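# Untie the knotted rope using two robot arms

## Task

Remove the knot from the rope so that it ends up lying on the table with no knot left in it. The task fails if any part of the rope sinks more than about a finger's width below the table's surface.

## Robot and tools

Robot: two UR20-style arms, left_arm and right_arm, each with a two-finger parallel gripper (0 to 50 mm between the pads) and a wrist camera. Fixed camera cam_high looks down at the table; the wrist cameras are cam_left_wrist and cam_right_wrist, all 896x504.

Frames. The scene frame has its origin at table-top height, halfway between the nominal arm bases, +z up, +x out over the table, and left_arm toward +y. Image left and right do not match the arm names. Every hand pose, velocity and offset for an arm is expressed in that arm's own base frame. Calibrated bases in the scene frame: left_arm at (-0.074, +0.923, 0), right_arm at (+0.008, -0.881, 0), both turned only slightly about z. end_effector_position is the point midway between the finger pads; the fingertips extend 17.5 mm past it along the gripper's +z axis, and the fingers close along its x axis. Printed positions can be off by a few centimetres.

The 18-number row (used by execute_actions and move). A single flat list covers both arms: left_arm dx, dy, dz, rx, ry, rz, left gripper position, force_limit, speed, then the same nine for right_arm. Every value lies in [-1, 1]. dx, dy, dz are a displacement, not a pose: they are measured from that arm's Hand target as it stood when the action or move began, along that arm's base axes, and 1.0 means 0.6 m. rx, ry, rz form one rotation vector about the Hand target position, with 1.0 meaning 180 degrees. Sending the same offset a second time moves the arm further again. Six zeros re-request the current Hand target, which also pulls a gripper that stopped short up to it. Gripper numbers are absolute commands: position +1 is fully open, about -0.65 brings the pads together, and -1 grips until something blocks the fingers. force_limit goes from about 20 N (-1) through 102 N (0) to 185 N (+1); speed from 20 mm/s (-1) through 85 (0) to 150 mm/s (+1). A gripper you want unchanged must be sent its previous numbers again, since 0 counts as a command.

execute_actions(actions, cameras): actions is a list of actions, each a table of at most 15 rows; every row lasts one 1/30 s step, and a short table repeats its final row until 15 steps are used. All rows in an action count from the starting Hand target. An empty list just returns the state and images. cameras picks which images come back (omitted or ["all"] for all, [] for none).

move(target, speed, blend, stop_force, zero, blocking, cameras): drives each gripper along a straight line to target, which is one 18-number row or a list of up to 15 rows, all counted from the same starting Hand targets. speed is m/s (0.002 to 4.2, default 0.25; rotation up to twice that in rad/s), one value or one per target. blend in metres rounds corners in a list. stop_force (6 to 120 N, one for both arms) ends an arm's path when its wrist sensor feels that much push against its travel; zero (default true) re-zeroes before the move. Do not use stop_force when a gripper rotates or when lifting off something it presses on. blocking=false returns early and cannot be combined with stop_force. Paths ignore obstacles and the other arm and last at most 10 s. Avoid routing a path close to an arm's own base.

wait(seconds 0 to 10), stop() to brake a running move, zoom_image(camera, region [x0, y0, x1, y1] in pixels, max 504x504) for a closer view of the latest image, zero_wrist_force(arm), read_manual (licence text only), and finished_scene(scene), which ends the scene permanently, so call it only when the rope is unknotted and resting on the table.

Results show per arm: Hand target (last commanded pose after clipping; next offsets count from it), end_effector_position and quaternion in its base frame, velocities (left out when joints read "within noise"), joint positions and torques, Wrist force/torque along the gripper's own axes plus the peak since last shown, and Tool commands. Gripper object_status: 0 moving, 1 blocked while opening, 2 blocked while closing (a grip), 3 reached the commanded position or pads met (probably nothing held). Opening in mm is about (250 - position_measured) x 0.202. move adds a line such as done, off_target, moving, held or fault, with limits=paced (pose clipped) or limits=held (steps withheld). done or off_target does not tell you whether anything is touched.

Behaviour: orientation commands are clipped to 32 degrees from the current one per step, and motion lags about 0.2 s. Rough order: look at cam_high, zoom in, pick a loop of the knot, approach from above, lower slowly, close with -1 and confirm status 2, pull or lift gently, release with the rope at rest, and repeat until no knot is left.

Avoid: pressing the rope or gripper into the table (stay at or above it; the rope must not go below the table by a finger's width), dropping the rope or letting go while it moves, pushing anything off the table, hard or fast contacts, and arm-to-arm contact including closing one gripper on the other's fingers. About 150 N of outside force or a joint load limit (wrist joints about 67 to 76 N m) stops that arm for 10 s. Holding loads or stretched poses heats motors; MOTOR HOT warns, and 85 C brakes the arm.

Each tool is called after "Request:" by a JSON object that holds its "op" and its "data".

## Session

Request:
{"op": "execute_actions", "data": {"actions": []}}

Scene clock: 0.00 s.
left_arm: end_effector_position=(+0.3907, -0.8852, +0.1701) position_measured=3 object_status=3 end_effector_quat_wxyz=(-0.062, +0.931, +0.348, +0.092) | right_arm: end_effector_position=(+1.7987, +0.5762, +0.1065) position_measured=3 object_status=3 end_effector_quat_wxyz=(-0.457, +0.819, -0.342, +0.058)
Joint positions: left_arm=[-1.419 -1.199 1.98 -2.191 -1.417 -0.577] | right_arm=[3.46 -3.04 -0.292 -0.566 2.149 2.935]
Joint velocities: within noise
Joint torques (N m): no reading
Motor temperatures (°C): left_arm=[35 39 40 46 37 44] | right_arm=[41 45 43 39 49 38]
Wrist force (N): no reading
Wrist torque (N m): no reading
Wrist force, peak (N): no reading
Hand target: left_arm +0.3907, -0.8852, +0.1701; -0.062, +0.931, +0.348, +0.092 | right_arm +1.7987, +0.5762, +0.1065; -0.457, +0.819, -0.342, +0.058
Tool commands: left_gripper/position=+1.0 left_gripper/force_limit=+1.0 left_gripper/speed=+1.0 right_gripper/position=+1.0 right_gripper/force_limit=+1.0 right_gripper/speed=+1.0

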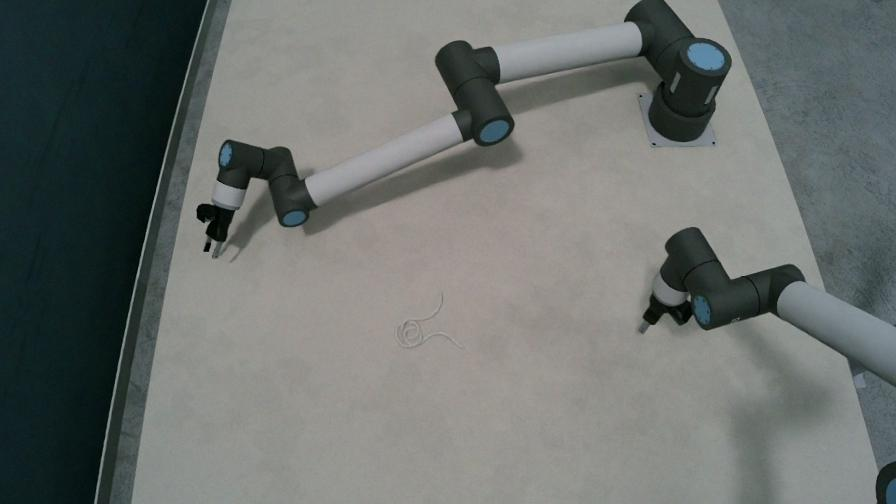

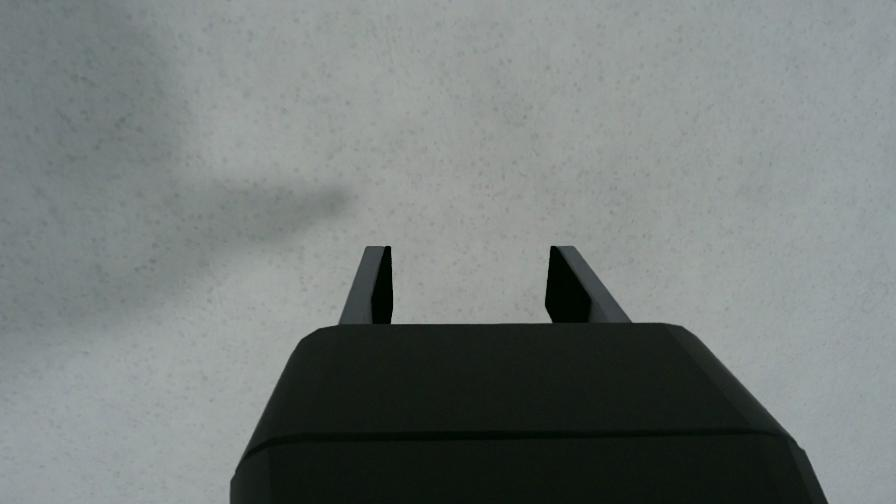

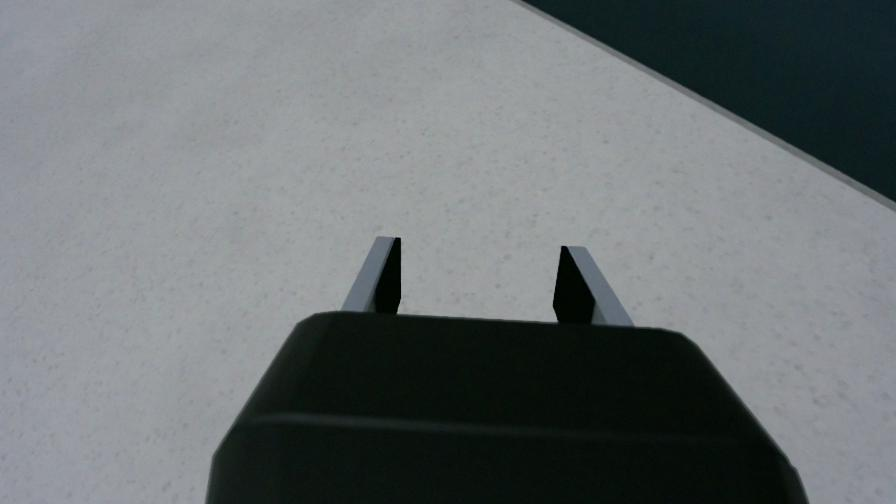

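Request:
{"op": "zoom_image", "data": {"camera": "cam_high", "region": [370, 270, 490, 370]}}

Scaled by 4.200 from the camera's 896x504 image, which has a finer 1280x720 frame.

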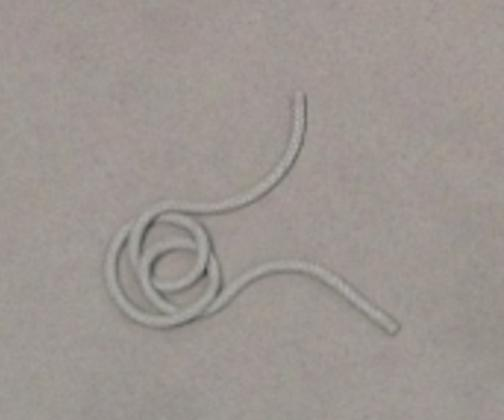

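Request:
{"op": "zoom_image", "data": {"camera": "cam_high", "region": [390, 312, 430, 352]}}

Request:
{"op": "zoom_image", "data": {"camera": "cam_high", "region": [385, 285, 470, 355]}}

Scaled by 12.600 from the camera's 896x504 image, which has a finer 1280x720 frame.

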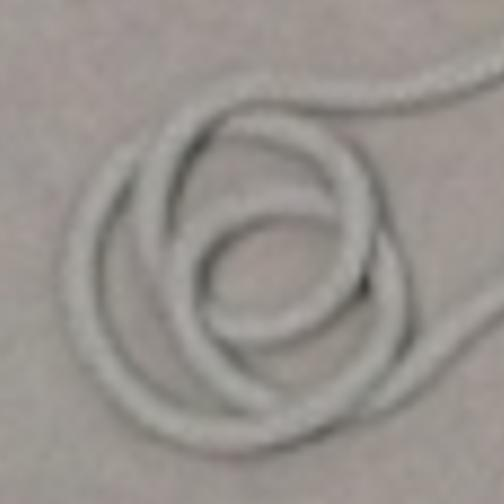

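Scaled by 5.929 from the camera's 896x504 image, which has a finer 1280x720 frame.

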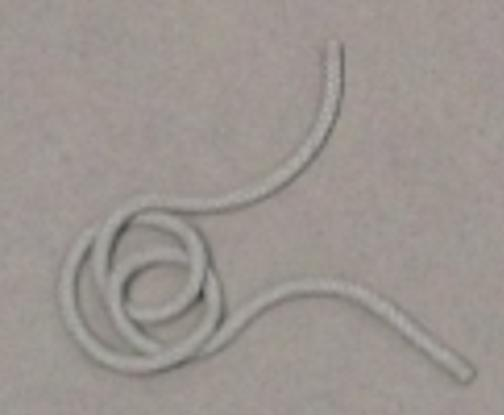

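Request:
{"op": "move", "data": {"target": [0.6217, -0.0817, 0.083, -0.0571, 0.0408, 0, 1, 0, 0, -0.6667, 0.05, 0.25, -0.2642, 0.1519, 0, 1, 0, 0], "speed": 0.35, "cameras": ["cam_high"]}}

Scene clock: 206.33 s.
left_arm: end_effector_position=(+0.7636, -0.9342, +0.2199) position_measured=3 object_status=3 end_effector_quat_wxyz=(-0.001, +0.937, +0.351, +0.000) | right_arm: end_effector_position=(+1.3988, +0.6061, +0.2564) position_measured=3 object_status=3 end_effector_quat_wxyz=(-0.001, +0.923, -0.385, +0.000)
Joint positions: left_arm=[-1.053 -1.04 1.656 -2.185 -1.57 -0.199] | right_arm=[3.682 -2.429 -0.997 -1.286 1.572 2.903]
Joint velocities: within noise
Joint torques (N m): left_arm=[19.87 -185.77 -99.06 -1.89 -4.27 5.32] | right_arm=[39.73 319.76 86.85 2.43 -2.72 5.84]
Motor temperatures (°C): left_arm=[35 38 39 45 37 44] | right_arm=[40 45 42 38 48 38]
Wrist force (N): left_arm=[0.2 0.4 -0.6] | right_arm=[0.5 0.5 -0.2]
Wrist torque (N m): left_arm=[0.18 0.17 -0.06] | right_arm=[-0.23 -0.13 -0.38]
Wrist force, peak (N): left_arm=[2.8 2.2 -1.2] | right_arm=[2.9 2.4 1.2]
Hand target: left_arm +0.7637, -0.9342, +0.2199; -0.001, +0.937, +0.351, +0.000 | right_arm +1.3987, +0.6062, +0.2565; -0.001, +0.923, -0.385, +0.000
Off the commanded pose: left_arm 0.000 m, 0 deg | right_arm 0.000 m, 0 deg.
move: done
Images, in order (width x height): cam_high 896x504.

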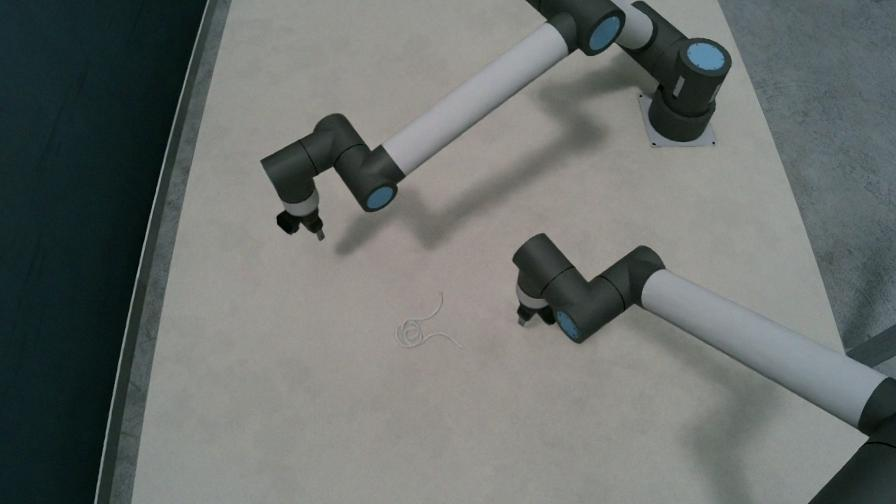

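Request:
{"op": "move", "data": {"target": [0.622, -0.0813, -0.033, 0, 0, 0, 1, 0, 0, -0.4645, -0.0937, 0, 0, 0, 0.4556, 1, 0, 0], "speed": 0.35}}

Scene clock: 216.03 s.
left_arm: end_effector_position=(+1.1369, -0.9830, +0.2001) position_measured=3 object_status=3 end_effector_quat_wxyz=(-0.001, +0.937, +0.351, +0.000) | right_arm: end_effector_position=(+1.1201, +0.5500, +0.2565) position_measured=3 object_status=3 end_effector_quat_wxyz=(+0.000, +0.949, +0.315, -0.001)
Joint positions: left_arm=[-0.847 -0.715 1.084 -1.938 -1.569 0.007] | right_arm=[3.76 -2.119 -1.566 -1.029 1.571 1.549]
Joint velocities: within noise
Joint torques (N m): left_arm=[18.97 -258.35 -113.01 -1.07 -3.23 4.9] | right_arm=[40.11 246.81 76.55 17.68 3.06 -6.66]
Motor temperatures (°C): left_arm=[35 38 39 45 37 44] | right_arm=[40 45 42 38 48 38]
Wrist force (N): left_arm=[-0.6 -0.5 -0.2] | right_arm=[0.5 0.2 0.0]
Wrist torque (N m): left_arm=[0.05 0.32 0.01] | right_arm=[-0.26 -0.13 -0.41]
Wrist force, peak (N): left_arm=[-1.5 -1.7 -0.9] | right_arm=[1.6 -1.0 -0.3]
Hand target: left_arm +1.1369, -0.9830, +0.2001; -0.001, +0.937, +0.351, +0.000 | right_arm +1.1200, +0.5500, +0.2565; +0.000, +0.949, +0.315, -0.001
Off the commanded pose: left_arm 0.000 m, 0 deg | right_arm 0.000 m, 0 deg.
move: done
camera_calibration:
cam_left_wrist: T_world_to_cam=[[0.742767, 0.668204, 0.0424351, -0.187577], [0.60496, -0.696924, 0.385123, -1.43989], [0.286915, -0.260385, -0.921889, -0.264767], [0, 0, 0, 1]] pos_world=[1.08637, -0.947093, 0.318408]
cam_right_wrist: T_world_to_cam=[[0.76792, 0.639453, -0.0373881, -1.19553], [0.59907, -0.696311, 0.395306, -0.377559], [0.226746, -0.325962, -0.917788, 0.296084], [0, 0, 0, 1]] pos_world=[1.07712, 0.598098, 0.376296]

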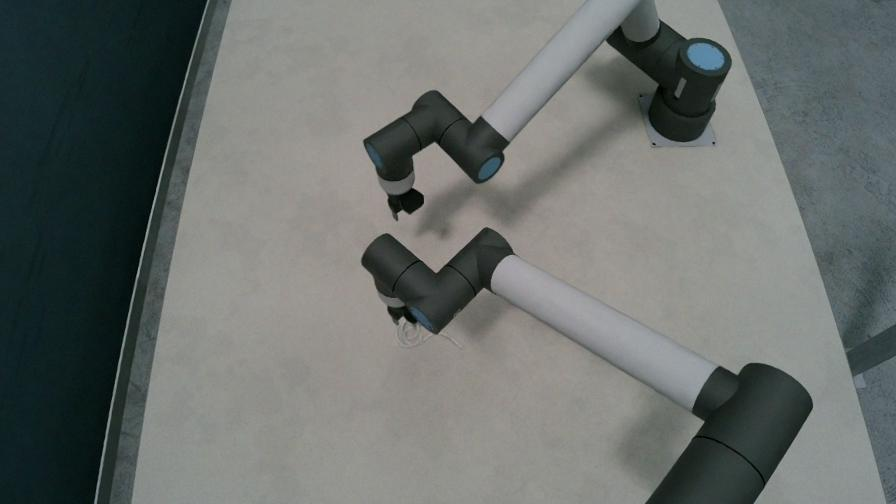

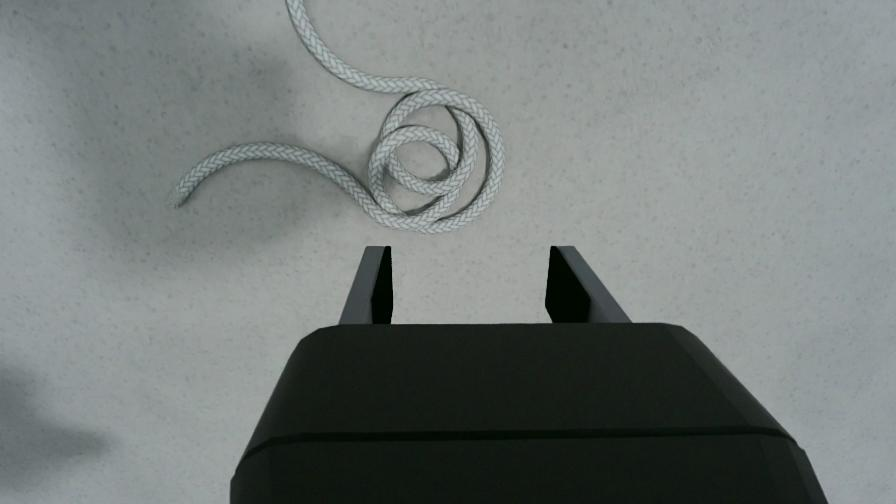

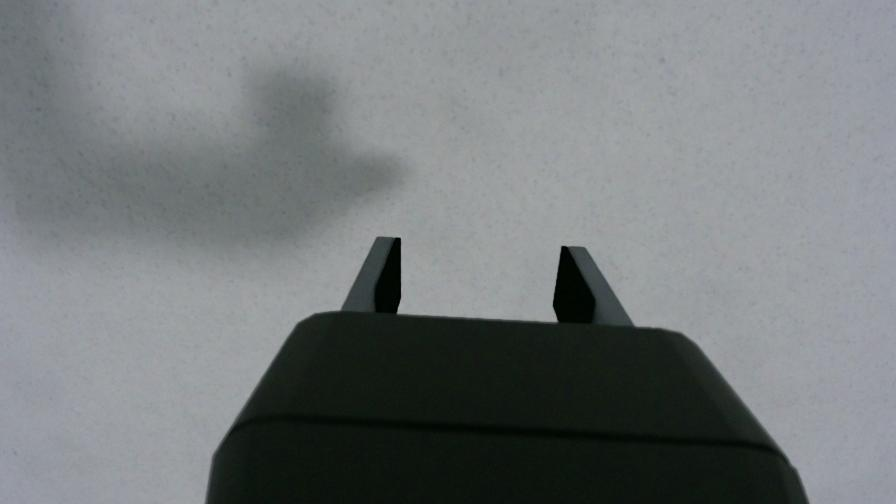

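Excellent view. Let me zoom into the knot.

Request:
{"op": "zoom_image", "data": {"camera": "cam_left_wrist", "region": [340, 65, 530, 245]}}

Request:
{"op": "zoom_image", "data": {"camera": "cam_left_wrist", "region": [150, 0, 550, 250]}}

Scaled by 2.653 from the camera's 896x504 image, which has a finer 1280x720 frame.

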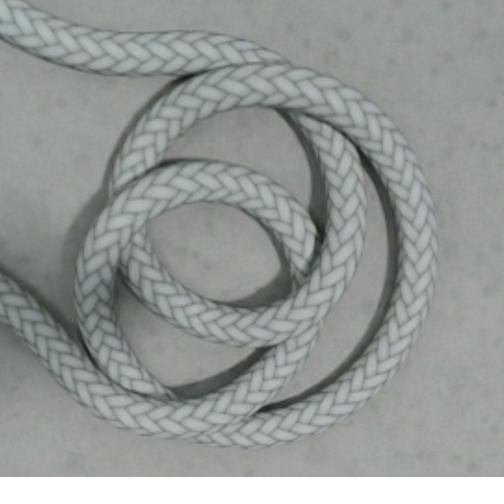

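Scaled by 1.260 from the camera's 896x504 image, which has a finer 1280x720 frame.

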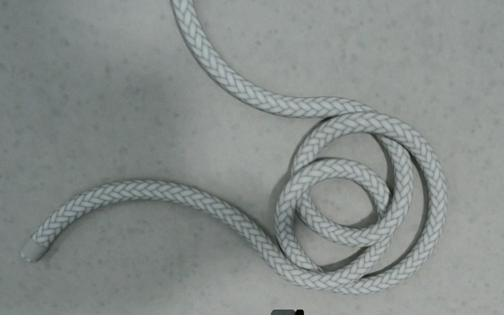

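Request:
{"op": "zoom_image", "data": {"camera": "cam_left_wrist", "region": [430, 140, 500, 210]}}

Request:
{"op": "zoom_image", "data": {"camera": "cam_left_wrist", "region": [360, 110, 430, 180]}}

Request:
{"op": "zoom_image", "data": {"camera": "cam_left_wrist", "region": [380, 180, 450, 240]}}

Request:
{"op": "zoom_image", "data": {"camera": "cam_left_wrist", "region": [410, 70, 480, 130]}}

Scaled by 7.200 from the camera's 896x504 image, which has a finer 1280x720 frame.

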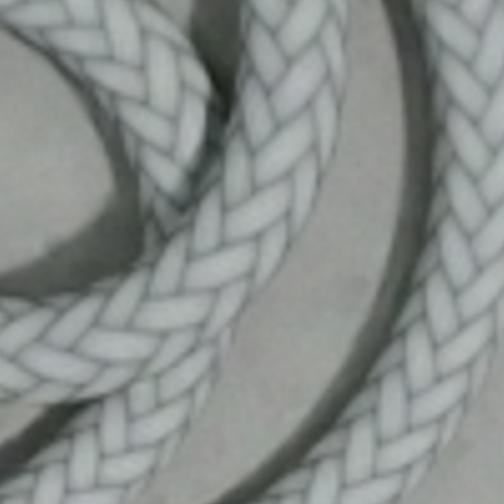

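Scaled by 7.200 from the camera's 896x504 image, which has a finer 1280x720 frame.

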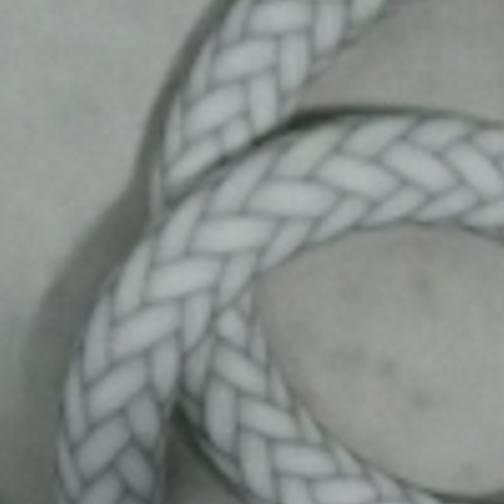

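Scaled by 7.200 from the camera's 896x504 image, which has a finer 1280x720 frame.

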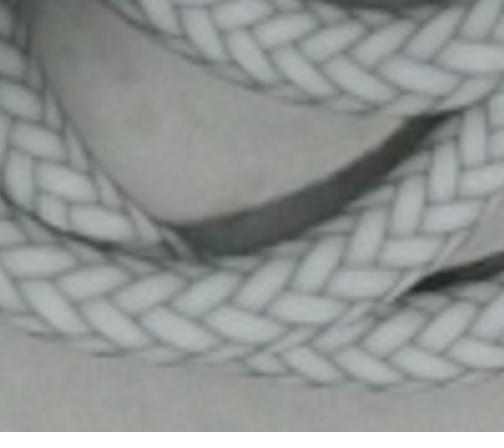

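Scaled by 7.200 from the camera's 896x504 image, which has a finer 1280x720 frame.

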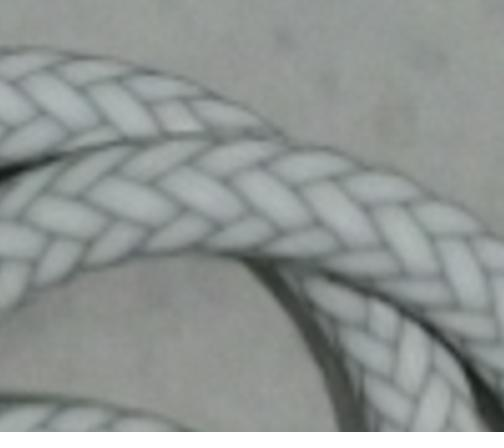

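Request:
{"op": "move", "data": {"target": [[-0.1892, 0.1877, 0.1333, -0.113, -0.0987, 0, 1, 0, 0, -0.0947, 0.1594, -0.08875, 0, 0, 0.4286, 1, 0, 0], [-0.1892, 0.1877, 0.1333, -0.113, -0.0987, 0, 1, 0, 0, -0.1893, 0.3187, -0.1775, 0, 0, 0.857, 1, 0, 0]], "speed": 0.5, "blend": 0.03}}

Scene clock: 376.43 s.
left_arm: end_effector_position=(+1.0234, -0.8704, +0.2800) position_measured=3 object_status=3 end_effector_quat_wxyz=(+0.218, +0.911, +0.341, +0.083) | right_arm: end_effector_position=(+1.0064, +0.7411, +0.1500) position_measured=3 object_status=3 end_effector_quat_wxyz=(+0.001, -0.095, +0.995, +0.000)
Joint positions: left_arm=[-0.856 -1.004 1.676 -2.713 -1.568 -0.001] | right_arm=[3.938 -2.19 -1.616 -0.906 1.57 -0.965]
Joint velocities: within noise
Joint torques (N m): left_arm=[-20.99 -241.54 -81.55 -17.35 5.02 -3.61] | right_arm=[37.45 206.44 84.9 17.24 3.07 -5.63]
Motor temperatures (°C): left_arm=[35 38 39 45 37 43] | right_arm=[40 45 42 38 48 37]
Wrist force (N): left_arm=[0.0 -0.9 -1.0] | right_arm=[1.2 -0.4 0.0]
Wrist torque (N m): left_arm=[0.51 0.30 -0.32] | right_arm=[-0.37 -0.24 -0.48]
Wrist force, peak (N): left_arm=[0.4 -3.0 -2.0] | right_arm=[1.5 0.0 0.3]
Hand target: left_arm +1.0234, -0.8704, +0.2800; +0.218, +0.911, +0.341, +0.083 | right_arm +1.0064, +0.7412, +0.1500; +0.001, -0.095, +0.995, +0.000
Off the commanded pose: left_arm 0.000 m, 0 deg | right_arm 0.000 m, 0 deg.
move: done
camera_calibration:
cam_left_wrist: T_world_to_cam=[[0.731113, 0.681548, 0.0310681, -0.155253], [0.423807, -0.489371, 0.76217, -1.06307], [0.53466, -0.544066, -0.646631, -0.706699], [0, 0, 0, 1]] pos_world=[0.941888, -0.798915, 0.358092]
cam_right_wrist: T_world_to_cam=[[-0.969429, -0.242513, -0.0373425, 1.16769], [-0.237212, 0.887361, 0.395374, -0.466433], [-0.0627469, 0.392145, -0.917761, 0.0455197], [0, 0, 0, 1]] pos_world=[1.0242, 0.679223, 0.269796]

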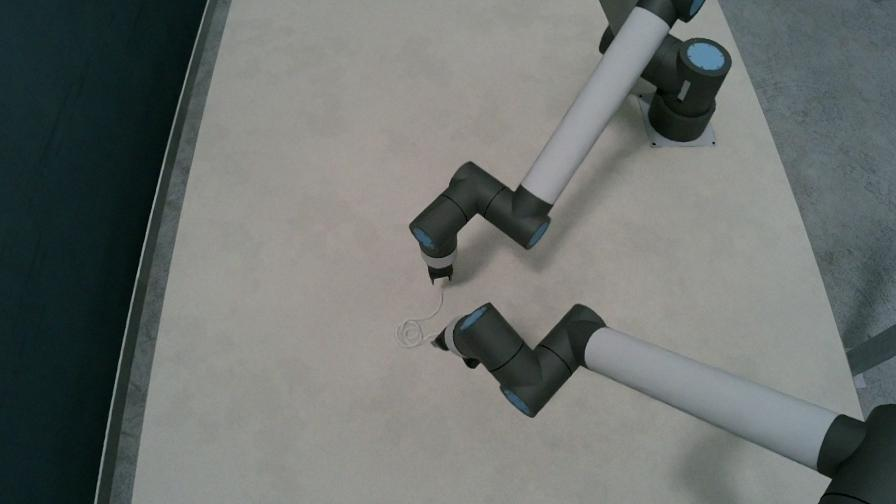

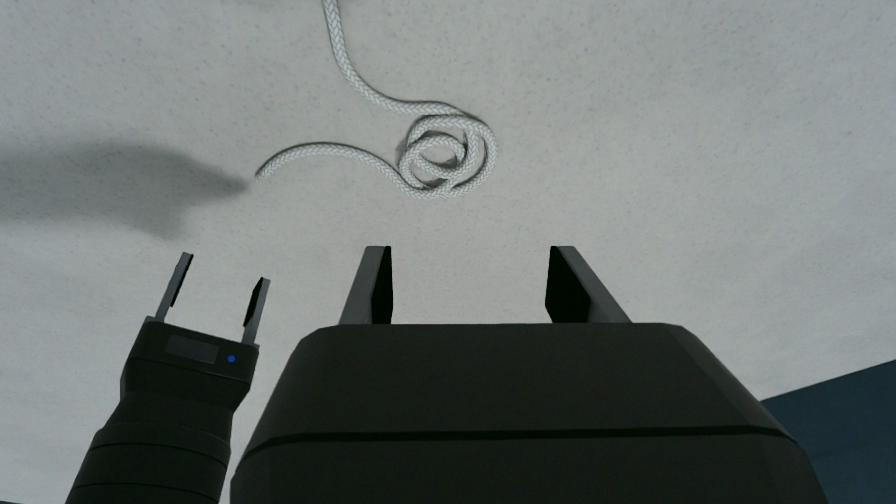

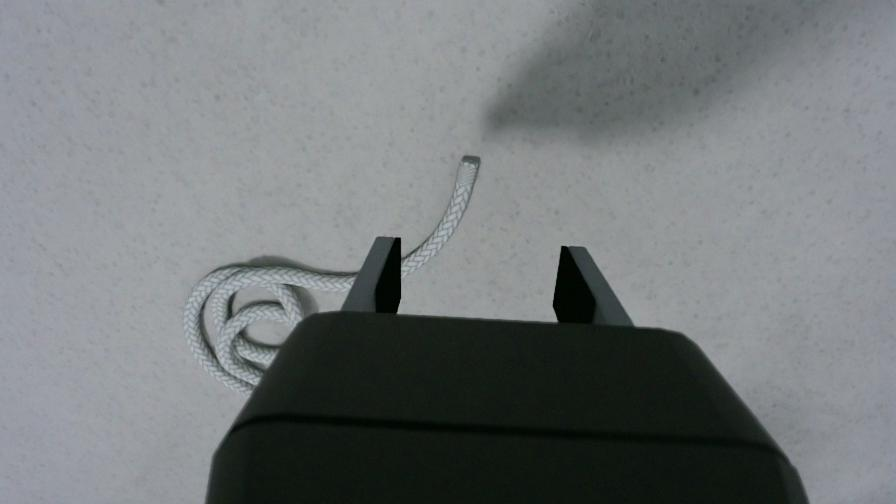

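Request:
{"op": "move", "data": {"target": [0, 0, 0, 0, 0, 0, 1, 0, 0, 0, 0, -0.1667, 0, 0, 0, 1, -0.8, 0], "speed": 0.25, "cameras": ["cam_right_wrist"]}}

Scene clock: 389.80 s.
left_arm: end_effector_position=(+1.0234, -0.8704, +0.2801) position_measured=3 object_status=3 end_effector_quat_wxyz=(+0.218, +0.911, +0.341, +0.083) | right_arm: end_effector_position=(+1.0064, +0.7412, +0.0502) position_measured=3 object_status=3 end_effector_quat_wxyz=(+0.001, -0.095, +0.995, +0.000)
Joint positions: left_arm=[-0.856 -1.004 1.676 -2.713 -1.568 -0.001] | right_arm=[3.938 -2.267 -1.648 -0.797 1.57 -0.965]
Joint velocities: within noise
Joint torques (N m): left_arm=[-12.96 -234.35 -91.14 -14.17 5 -3.58] | right_arm=[13.24 219.51 62.93 17.84 1.91 -2.87]
Motor temperatures (°C): left_arm=[35 38 39 45 37 43] | right_arm=[40 45 42 38 48 37]
Wrist force (N): left_arm=[0.2 -0.6 -1.0] | right_arm=[1.5 0.1 -0.1]
Wrist torque (N m): left_arm=[0.55 0.26 -0.32] | right_arm=[-0.35 -0.31 -0.47]
Wrist force, peak (N): left_arm=[0.5 -0.7 -1.3] | right_arm=[1.2 -0.3 -3.2]
Hand target: left_arm +1.0234, -0.8704, +0.2800; +0.218, +0.911, +0.341, +0.083 | right_arm +1.0064, +0.7412, +0.0500; +0.001, -0.095, +0.995, +0.000
Off the commanded pose: left_arm 0.000 m, 0 deg | right_arm 0.000 m, 0 deg.
move: done
camera_calibration:
cam_right_wrist: T_world_to_cam=[[-0.969355, -0.242805, -0.0373688, 1.16411], [-0.237487, 0.887267, 0.395419, -0.426725], [-0.0628538, 0.392176, -0.91774, -0.046027], [0, 0, 0, 1]] pos_world=[1.0242, 0.679322, 0.169996]
Images, in order (width x height): cam_right_wrist 896x504.

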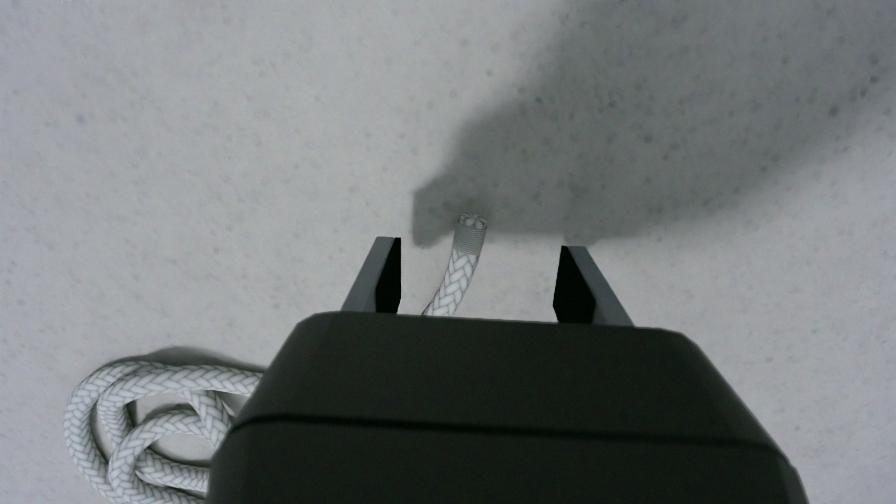

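Request:
{"op": "move", "data": {"target": [0, 0, 0, 0, 0, 0, 1, 0, 0, 0, 0.0137, -0.1, 0, 0, 0, 1, -0.8, 0], "speed": 0.03, "stop_force": 8, "cameras": ["cam_right_wrist", "cam_left_wrist"]}}

Scene clock: 405.53 s.
left_arm: end_effector_position=(+1.0234, -0.8704, +0.2801) position_measured=3 object_status=3 end_effector_quat_wxyz=(+0.218, +0.911, +0.341, +0.083) | right_arm: end_effector_position=(+1.0064, +0.7449, +0.0223) position_measured=3 object_status=3 end_effector_quat_wxyz=(+0.001, -0.095, +0.995, +0.000)
Joint positions: left_arm=[-0.856 -1.004 1.676 -2.713 -1.568 -0.001] | right_arm=[3.94 -2.291 -1.65 -0.77 1.57 -0.963]
Joint velocities: within noise
Joint torques (N m): left_arm=[-6.65 -227.69 -83.68 -9.08 4.87 -3.58] | right_arm=[-25.09 267.26 77.57 4.35 -2.94 -4.73]
Motor temperatures (°C): left_arm=[35 38 39 45 37 43] | right_arm=[40 45 42 38 48 37]
Wrist force (N): left_arm=[0.0 -0.5 -0.9] | right_arm=[1.5 -0.1 -0.5]
Wrist torque (N m): left_arm=[0.59 0.30 -0.32] | right_arm=[-0.36 -0.30 -0.48]
Wrist force, peak (N): left_arm=[0.0 -1.0 -1.3] | right_arm=[15.1 -8.4 -74.9]
Hand target: left_arm +1.0234, -0.8704, +0.2800; +0.218, +0.911, +0.341, +0.083 | right_arm +1.0064, +0.7450, +0.0224; +0.001, -0.095, +0.995, +0.000 (not the last commanded pose)
Off the commanded pose: left_arm 0.000 m, 0 deg | right_arm 0.033 m, 0 deg.
move: contact (right_arm)
camera_calibration:
cam_left_wrist: T_world_to_cam=[[0.731112, 0.68155, 0.031069, -0.155182], [0.423767, -0.489329, 0.762219, -1.06307], [0.534693, -0.544101, -0.646573, -0.706834], [0, 0, 0, 1]] pos_world=[0.941887, -0.799015, 0.358092]
cam_right_wrist: T_world_to_cam=[[-0.969376, -0.242732, -0.0373062, 1.16393], [-0.237404, 0.88734, 0.395306, -0.419135], [-0.0628501, 0.392056, -0.917792, -0.0729059], [0, 0, 0, 1]] pos_world=[1.0242, 0.683023, 0.142196]
Images, in order (width x height): cam_left_wrist 896x504, cam_right_wrist 896x504.

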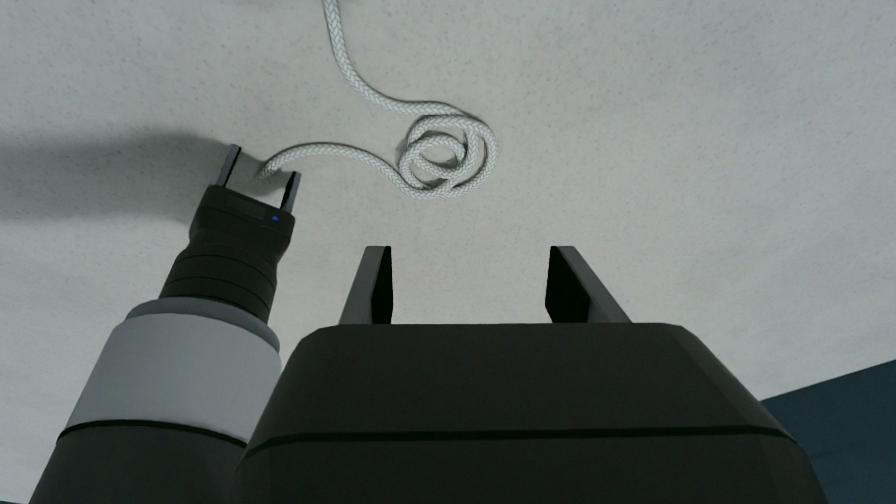

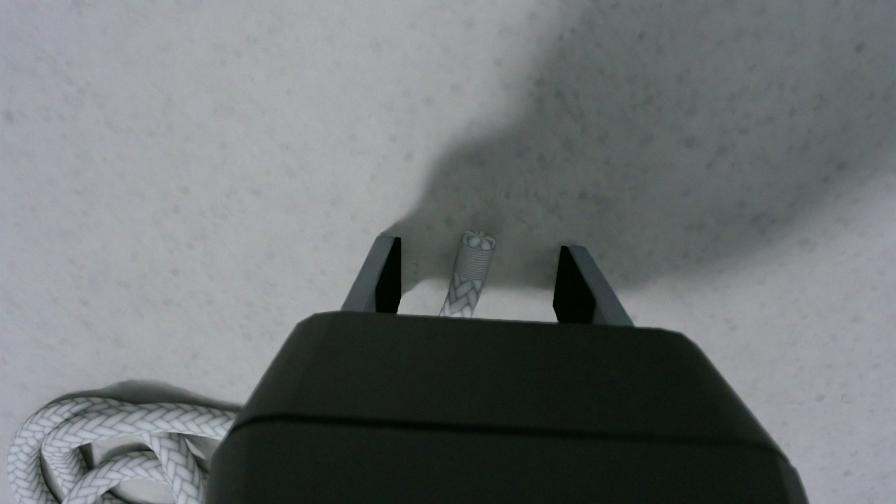

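Request:
{"op": "zoom_image", "data": {"camera": "cam_right_wrist", "region": [340, 200, 640, 340]}}

Request:
{"op": "zoom_image", "data": {"camera": "cam_left_wrist", "region": [190, 120, 340, 240]}}

Scaled by 1.680 from the camera's 896x504 image, which has a finer 1280x720 frame.

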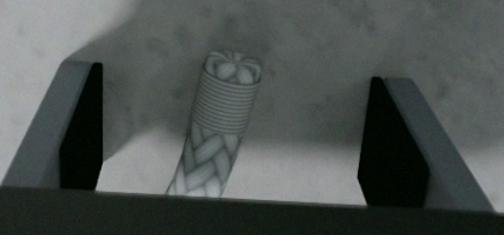

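Scaled by 3.360 from the camera's 896x504 image, which has a finer 1280x720 frame.

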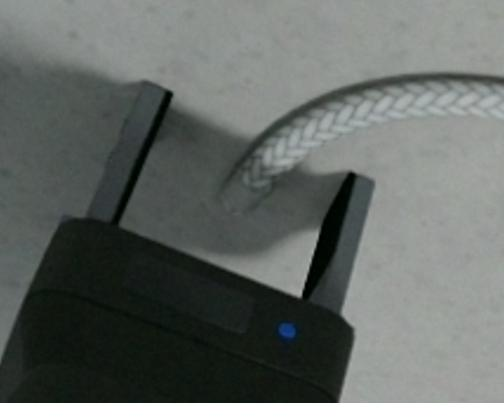

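Request:
{"op": "move", "data": {"target": [[0, 0, 0, 0, 0, 0, 1, 0, 0, 0, 0, 0, 0, 0, 0, -1, -0.8, -0.3], [0, 0, 0, 0, 0, 0, 1, 0, 0, 0, 0, 0.0833, 0, 0, 0, -1, -0.8, -0.3]], "speed": 0.15, "cameras": ["cam_right_wrist", "cam_left_wrist"]}}

Scene clock: 421.30 s.
left_arm: end_effector_position=(+1.0234, -0.8704, +0.2801) position_measured=3 object_status=3 end_effector_quat_wxyz=(+0.218, +0.911, +0.341, +0.083) | right_arm: end_effector_position=(+1.0064, +0.7449, +0.0722) position_measured=207 object_status=2 end_effector_quat_wxyz=(+0.001, -0.095, +0.995, +0.000)
Joint positions: left_arm=[-0.856 -1.004 1.676 -2.713 -1.568 -0.001] | right_arm=[3.94 -2.251 -1.639 -0.822 1.57 -0.963]
Joint velocities: within noise
Joint torques (N m): left_arm=[1.93 -220.63 -79.37 -5.41 4.83 -3.44] | right_arm=[-27.76 263.41 88.56 1.75 -2.55 -4.05]
Motor temperatures (°C): left_arm=[34 38 39 44 37 43] | right_arm=[40 45 42 38 48 37]
Wrist force (N): left_arm=[-0.2 -0.8 -0.6] | right_arm=[1.4 0.0 0.1]
Wrist torque (N m): left_arm=[0.52 0.33 -0.32] | right_arm=[-0.36 -0.32 -0.47]
Wrist force, peak (N): left_arm=[0.1 -1.3 -1.2] | right_arm=[1.7 -0.1 1.6]
Hand target: left_arm +1.0234, -0.8704, +0.2800; +0.218, +0.911, +0.341, +0.083 | right_arm +1.0064, +0.7450, +0.0723; +0.001, -0.095, +0.995, +0.000
Off the commanded pose: left_arm 0.000 m, 0 deg | right_arm 0.000 m, 0 deg.
move: done
camera_calibration:
cam_left_wrist: T_world_to_cam=[[0.731112, 0.68155, 0.031069, -0.155182], [0.423767, -0.489329, 0.762219, -1.06307], [0.534693, -0.544101, -0.646573, -0.706834], [0, 0, 0, 1]] pos_world=[0.941887, -0.799015, 0.358092]
cam_right_wrist: T_world_to_cam=[[-0.969376, -0.242732, -0.0373062, 1.16579], [-0.237404, 0.88734, 0.395306, -0.438821], [-0.0628501, 0.392056, -0.917792, -0.0271999], [0, 0, 0, 1]] pos_world=[1.0242, 0.683023, 0.191996]
Images, in order (width x height): cam_left_wrist 896x504, cam_right_wrist 896x504.

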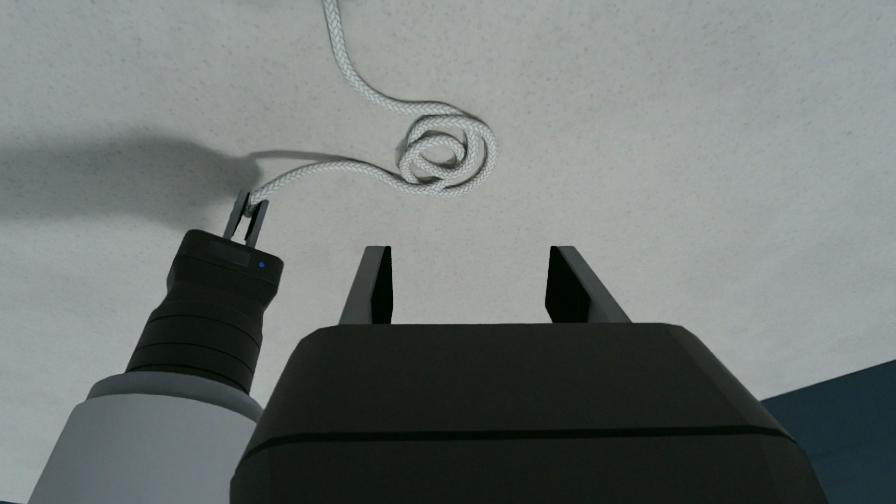

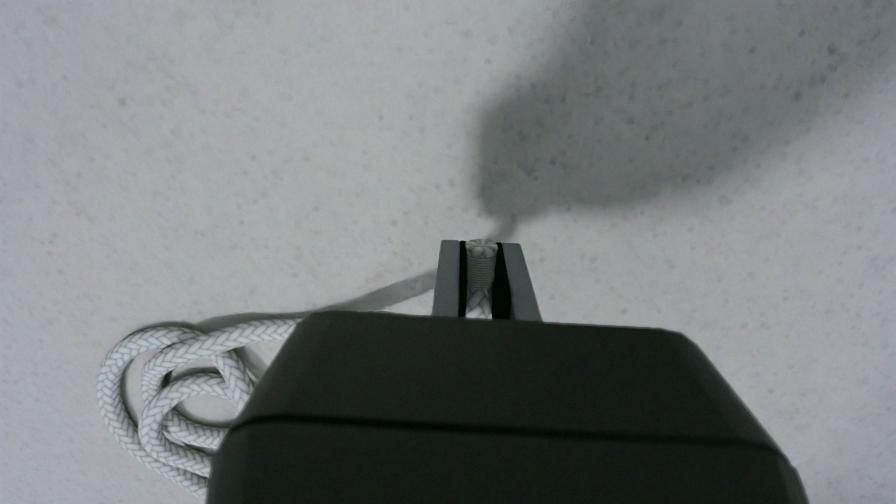

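Request:
{"op": "move", "data": {"target": [[-0.0658, 0.0753, 0, 0, 0, 0, 1, 0, 0, 0.215, -0.071, 0, 0, 0, 0.1333, -1, -0.8, -0.3], [-0.0658, 0.0753, 0, 0, 0, 0, 1, 0, 0, 0.4042, -0.0032, 0, 0, 0, 0.2667, -1, -0.8, -0.3], [-0.0658, 0.0753, 0, 0, 0, 0, 1, 0, 0, 0.518, 0.167, -0.02, 0, 0, 0.4, -1, -0.8, -0.3]], "speed": 0.2, "blend": 0.03}}

Scene clock: 470.67 s.
left_arm: end_effector_position=(+0.9839, -0.8252, +0.2800) position_measured=3 object_status=3 end_effector_quat_wxyz=(+0.218, +0.911, +0.341, +0.083) | right_arm: end_effector_position=(+1.3172, +0.8451, +0.0604) position_measured=207 object_status=2 end_effector_quat_wxyz=(+0.001, -0.662, +0.749, +0.000)
Joint positions: left_arm=[-0.856 -1.059 1.774 -2.756 -1.568 -0.001] | right_arm=[3.841 -2.576 -0.989 -1.146 1.571 -2.319]
Joint velocities: within noise
Joint torques (N m): left_arm=[-17.75 -226.17 -83.37 -17.06 5.24 -3.55] | right_arm=[39.85 286.71 99.69 2.6 2.89 -5.6]
Motor temperatures (°C): left_arm=[34 38 39 44 37 43] | right_arm=[40 45 42 38 48 37]
Wrist force (N): left_arm=[0.1 -1.3 -1.0] | right_arm=[0.2 -0.4 -0.4]
Wrist torque (N m): left_arm=[0.38 0.29 -0.29] | right_arm=[-0.48 0.05 -0.44]
Wrist force, peak (N): left_arm=[-0.1 -1.7 -1.3] | right_arm=[3.2 1.0 -0.2]
Hand target: left_arm +0.9839, -0.8252, +0.2800; +0.218, +0.911, +0.341, +0.083 | right_arm +1.3172, +0.8452, +0.0603; +0.001, -0.662, +0.749, +0.000
Off the commanded pose: left_arm 0.000 m, 0 deg | right_arm 0.000 m, 0 deg.
move: done
camera_calibration:
cam_left_wrist: T_world_to_cam=[[0.731113, 0.681548, 0.0310681, -0.157111], [0.423807, -0.489371, 0.76217, -1.02426], [0.53466, -0.544066, -0.646631, -0.661042], [0, 0, 0, 1]] pos_world=[0.902388, -0.753815, 0.358092]
cam_right_wrist: T_world_to_cam=[[-0.0689296, -0.996922, -0.0373404, 0.942189], [-0.917267, 0.048616, 0.395294, 1.15509], [-0.392262, 0.0614985, -0.917795, 0.655498], [0, 0, 0, 1]] pos_world=[1.38159, 0.842821, 0.180196]

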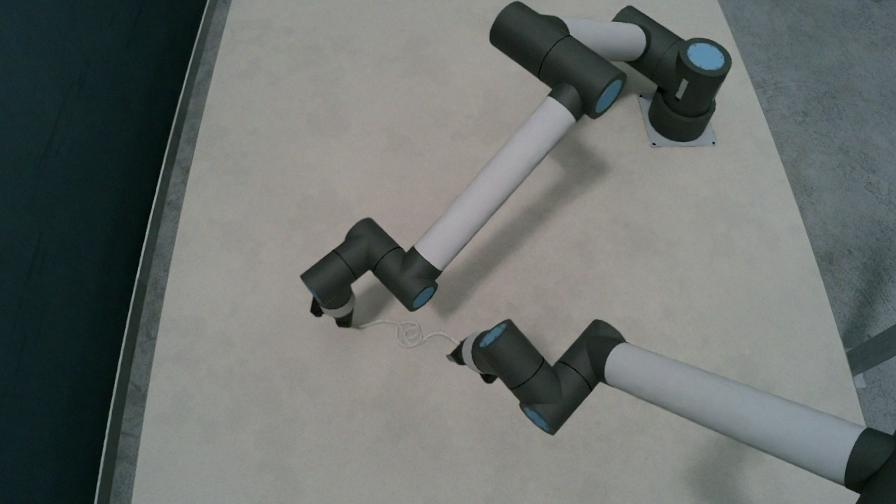

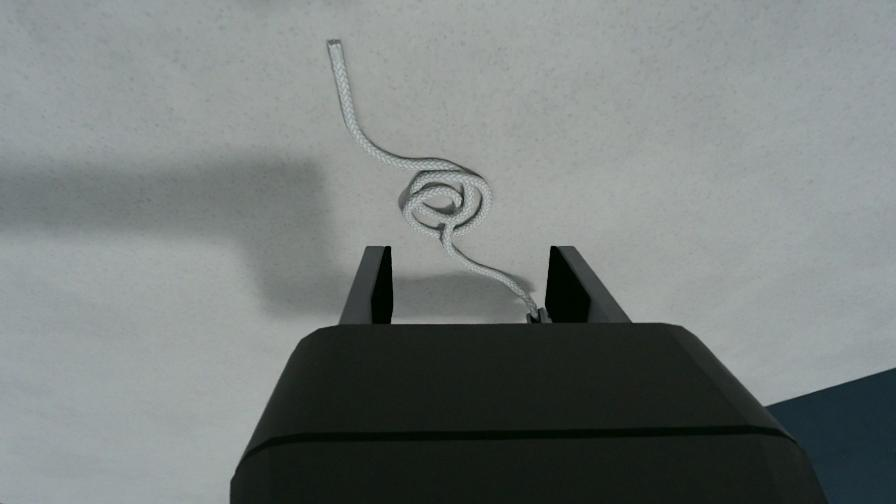

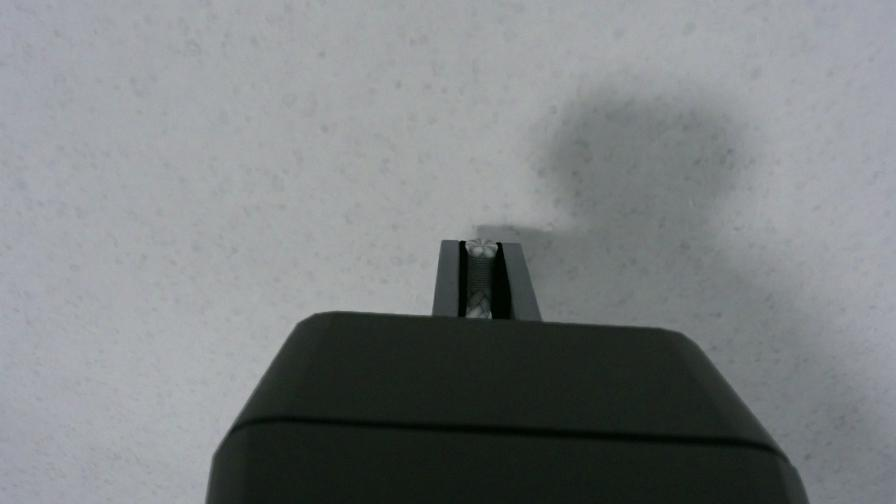

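Request:
{"op": "zoom_image", "data": {"camera": "cam_left_wrist", "region": [380, 140, 560, 320]}}

Scaled by 2.800 from the camera's 896x504 image, which has a finer 1280x720 frame.

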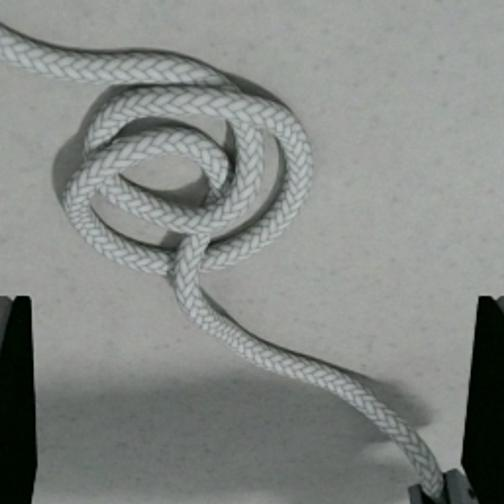

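Request:
{"op": "move", "data": {"target": [0, 0, 0, 0, 0, 0, 1, 0, 0, 0, 0, -0.057, 0, 0, 0, -1, -0.8, -0.3], "speed": 0.05, "stop_force": 8, "cameras": ["cam_right_wrist"]}}

Scene clock: 483.00 s.
left_arm: end_effector_position=(+0.9839, -0.8252, +0.2801) position_measured=3 object_status=3 end_effector_quat_wxyz=(+0.218, +0.911, +0.341, +0.083) | right_arm: end_effector_position=(+1.3172, +0.8451, +0.0261) position_measured=207 object_status=2 end_effector_quat_wxyz=(+0.001, -0.662, +0.749, +0.000)
Joint positions: left_arm=[-0.856 -1.059 1.773 -2.756 -1.568 -0.001] | right_arm=[3.841 -2.596 -0.998 -1.117 1.571 -2.319]
Joint velocities: within noise
Joint torques (N m): left_arm=[-10.59 -216.35 -87.16 -12.95 4.44 -3.76] | right_arm=[38.64 291.28 87.85 17.38 2.58 -6.94]
Motor temperatures (°C): left_arm=[34 38 39 44 37 43] | right_arm=[40 45 42 38 48 37]
Wrist force (N): left_arm=[0.2 -1.1 -0.7] | right_arm=[0.2 -0.2 0.0]
Wrist torque (N m): left_arm=[0.42 0.28 -0.29] | right_arm=[-0.44 0.02 -0.48]
Wrist force, peak (N): left_arm=[0.3 -1.3 -1.5] | right_arm=[0.4 -0.4 -1.3]
Hand target: left_arm +0.9839, -0.8252, +0.2800; +0.218, +0.911, +0.341, +0.083 | right_arm +1.3172, +0.8452, +0.0261; +0.001, -0.662, +0.749, +0.000
Off the commanded pose: left_arm 0.000 m, 0 deg | right_arm 0.000 m, 0 deg.
move: done
camera_calibration:
cam_right_wrist: T_world_to_cam=[[-0.0687048, -0.996939, -0.0373194, 0.940708], [-0.917247, 0.0484127, 0.395366, 1.16877], [-0.392349, 0.0613946, -0.917765, 0.624214], [0, 0, 0, 1]] pos_world=[1.3816, 0.842922, 0.145896]
Images, in order (width x height): cam_right_wrist 896x504.

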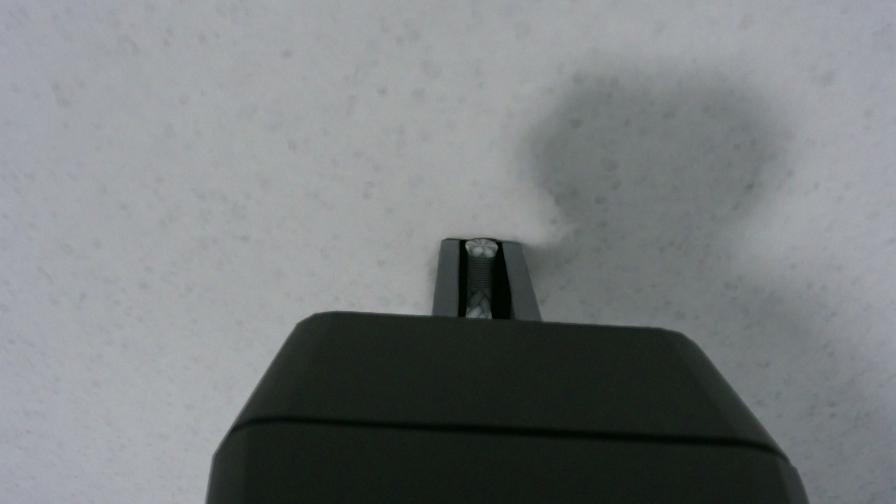

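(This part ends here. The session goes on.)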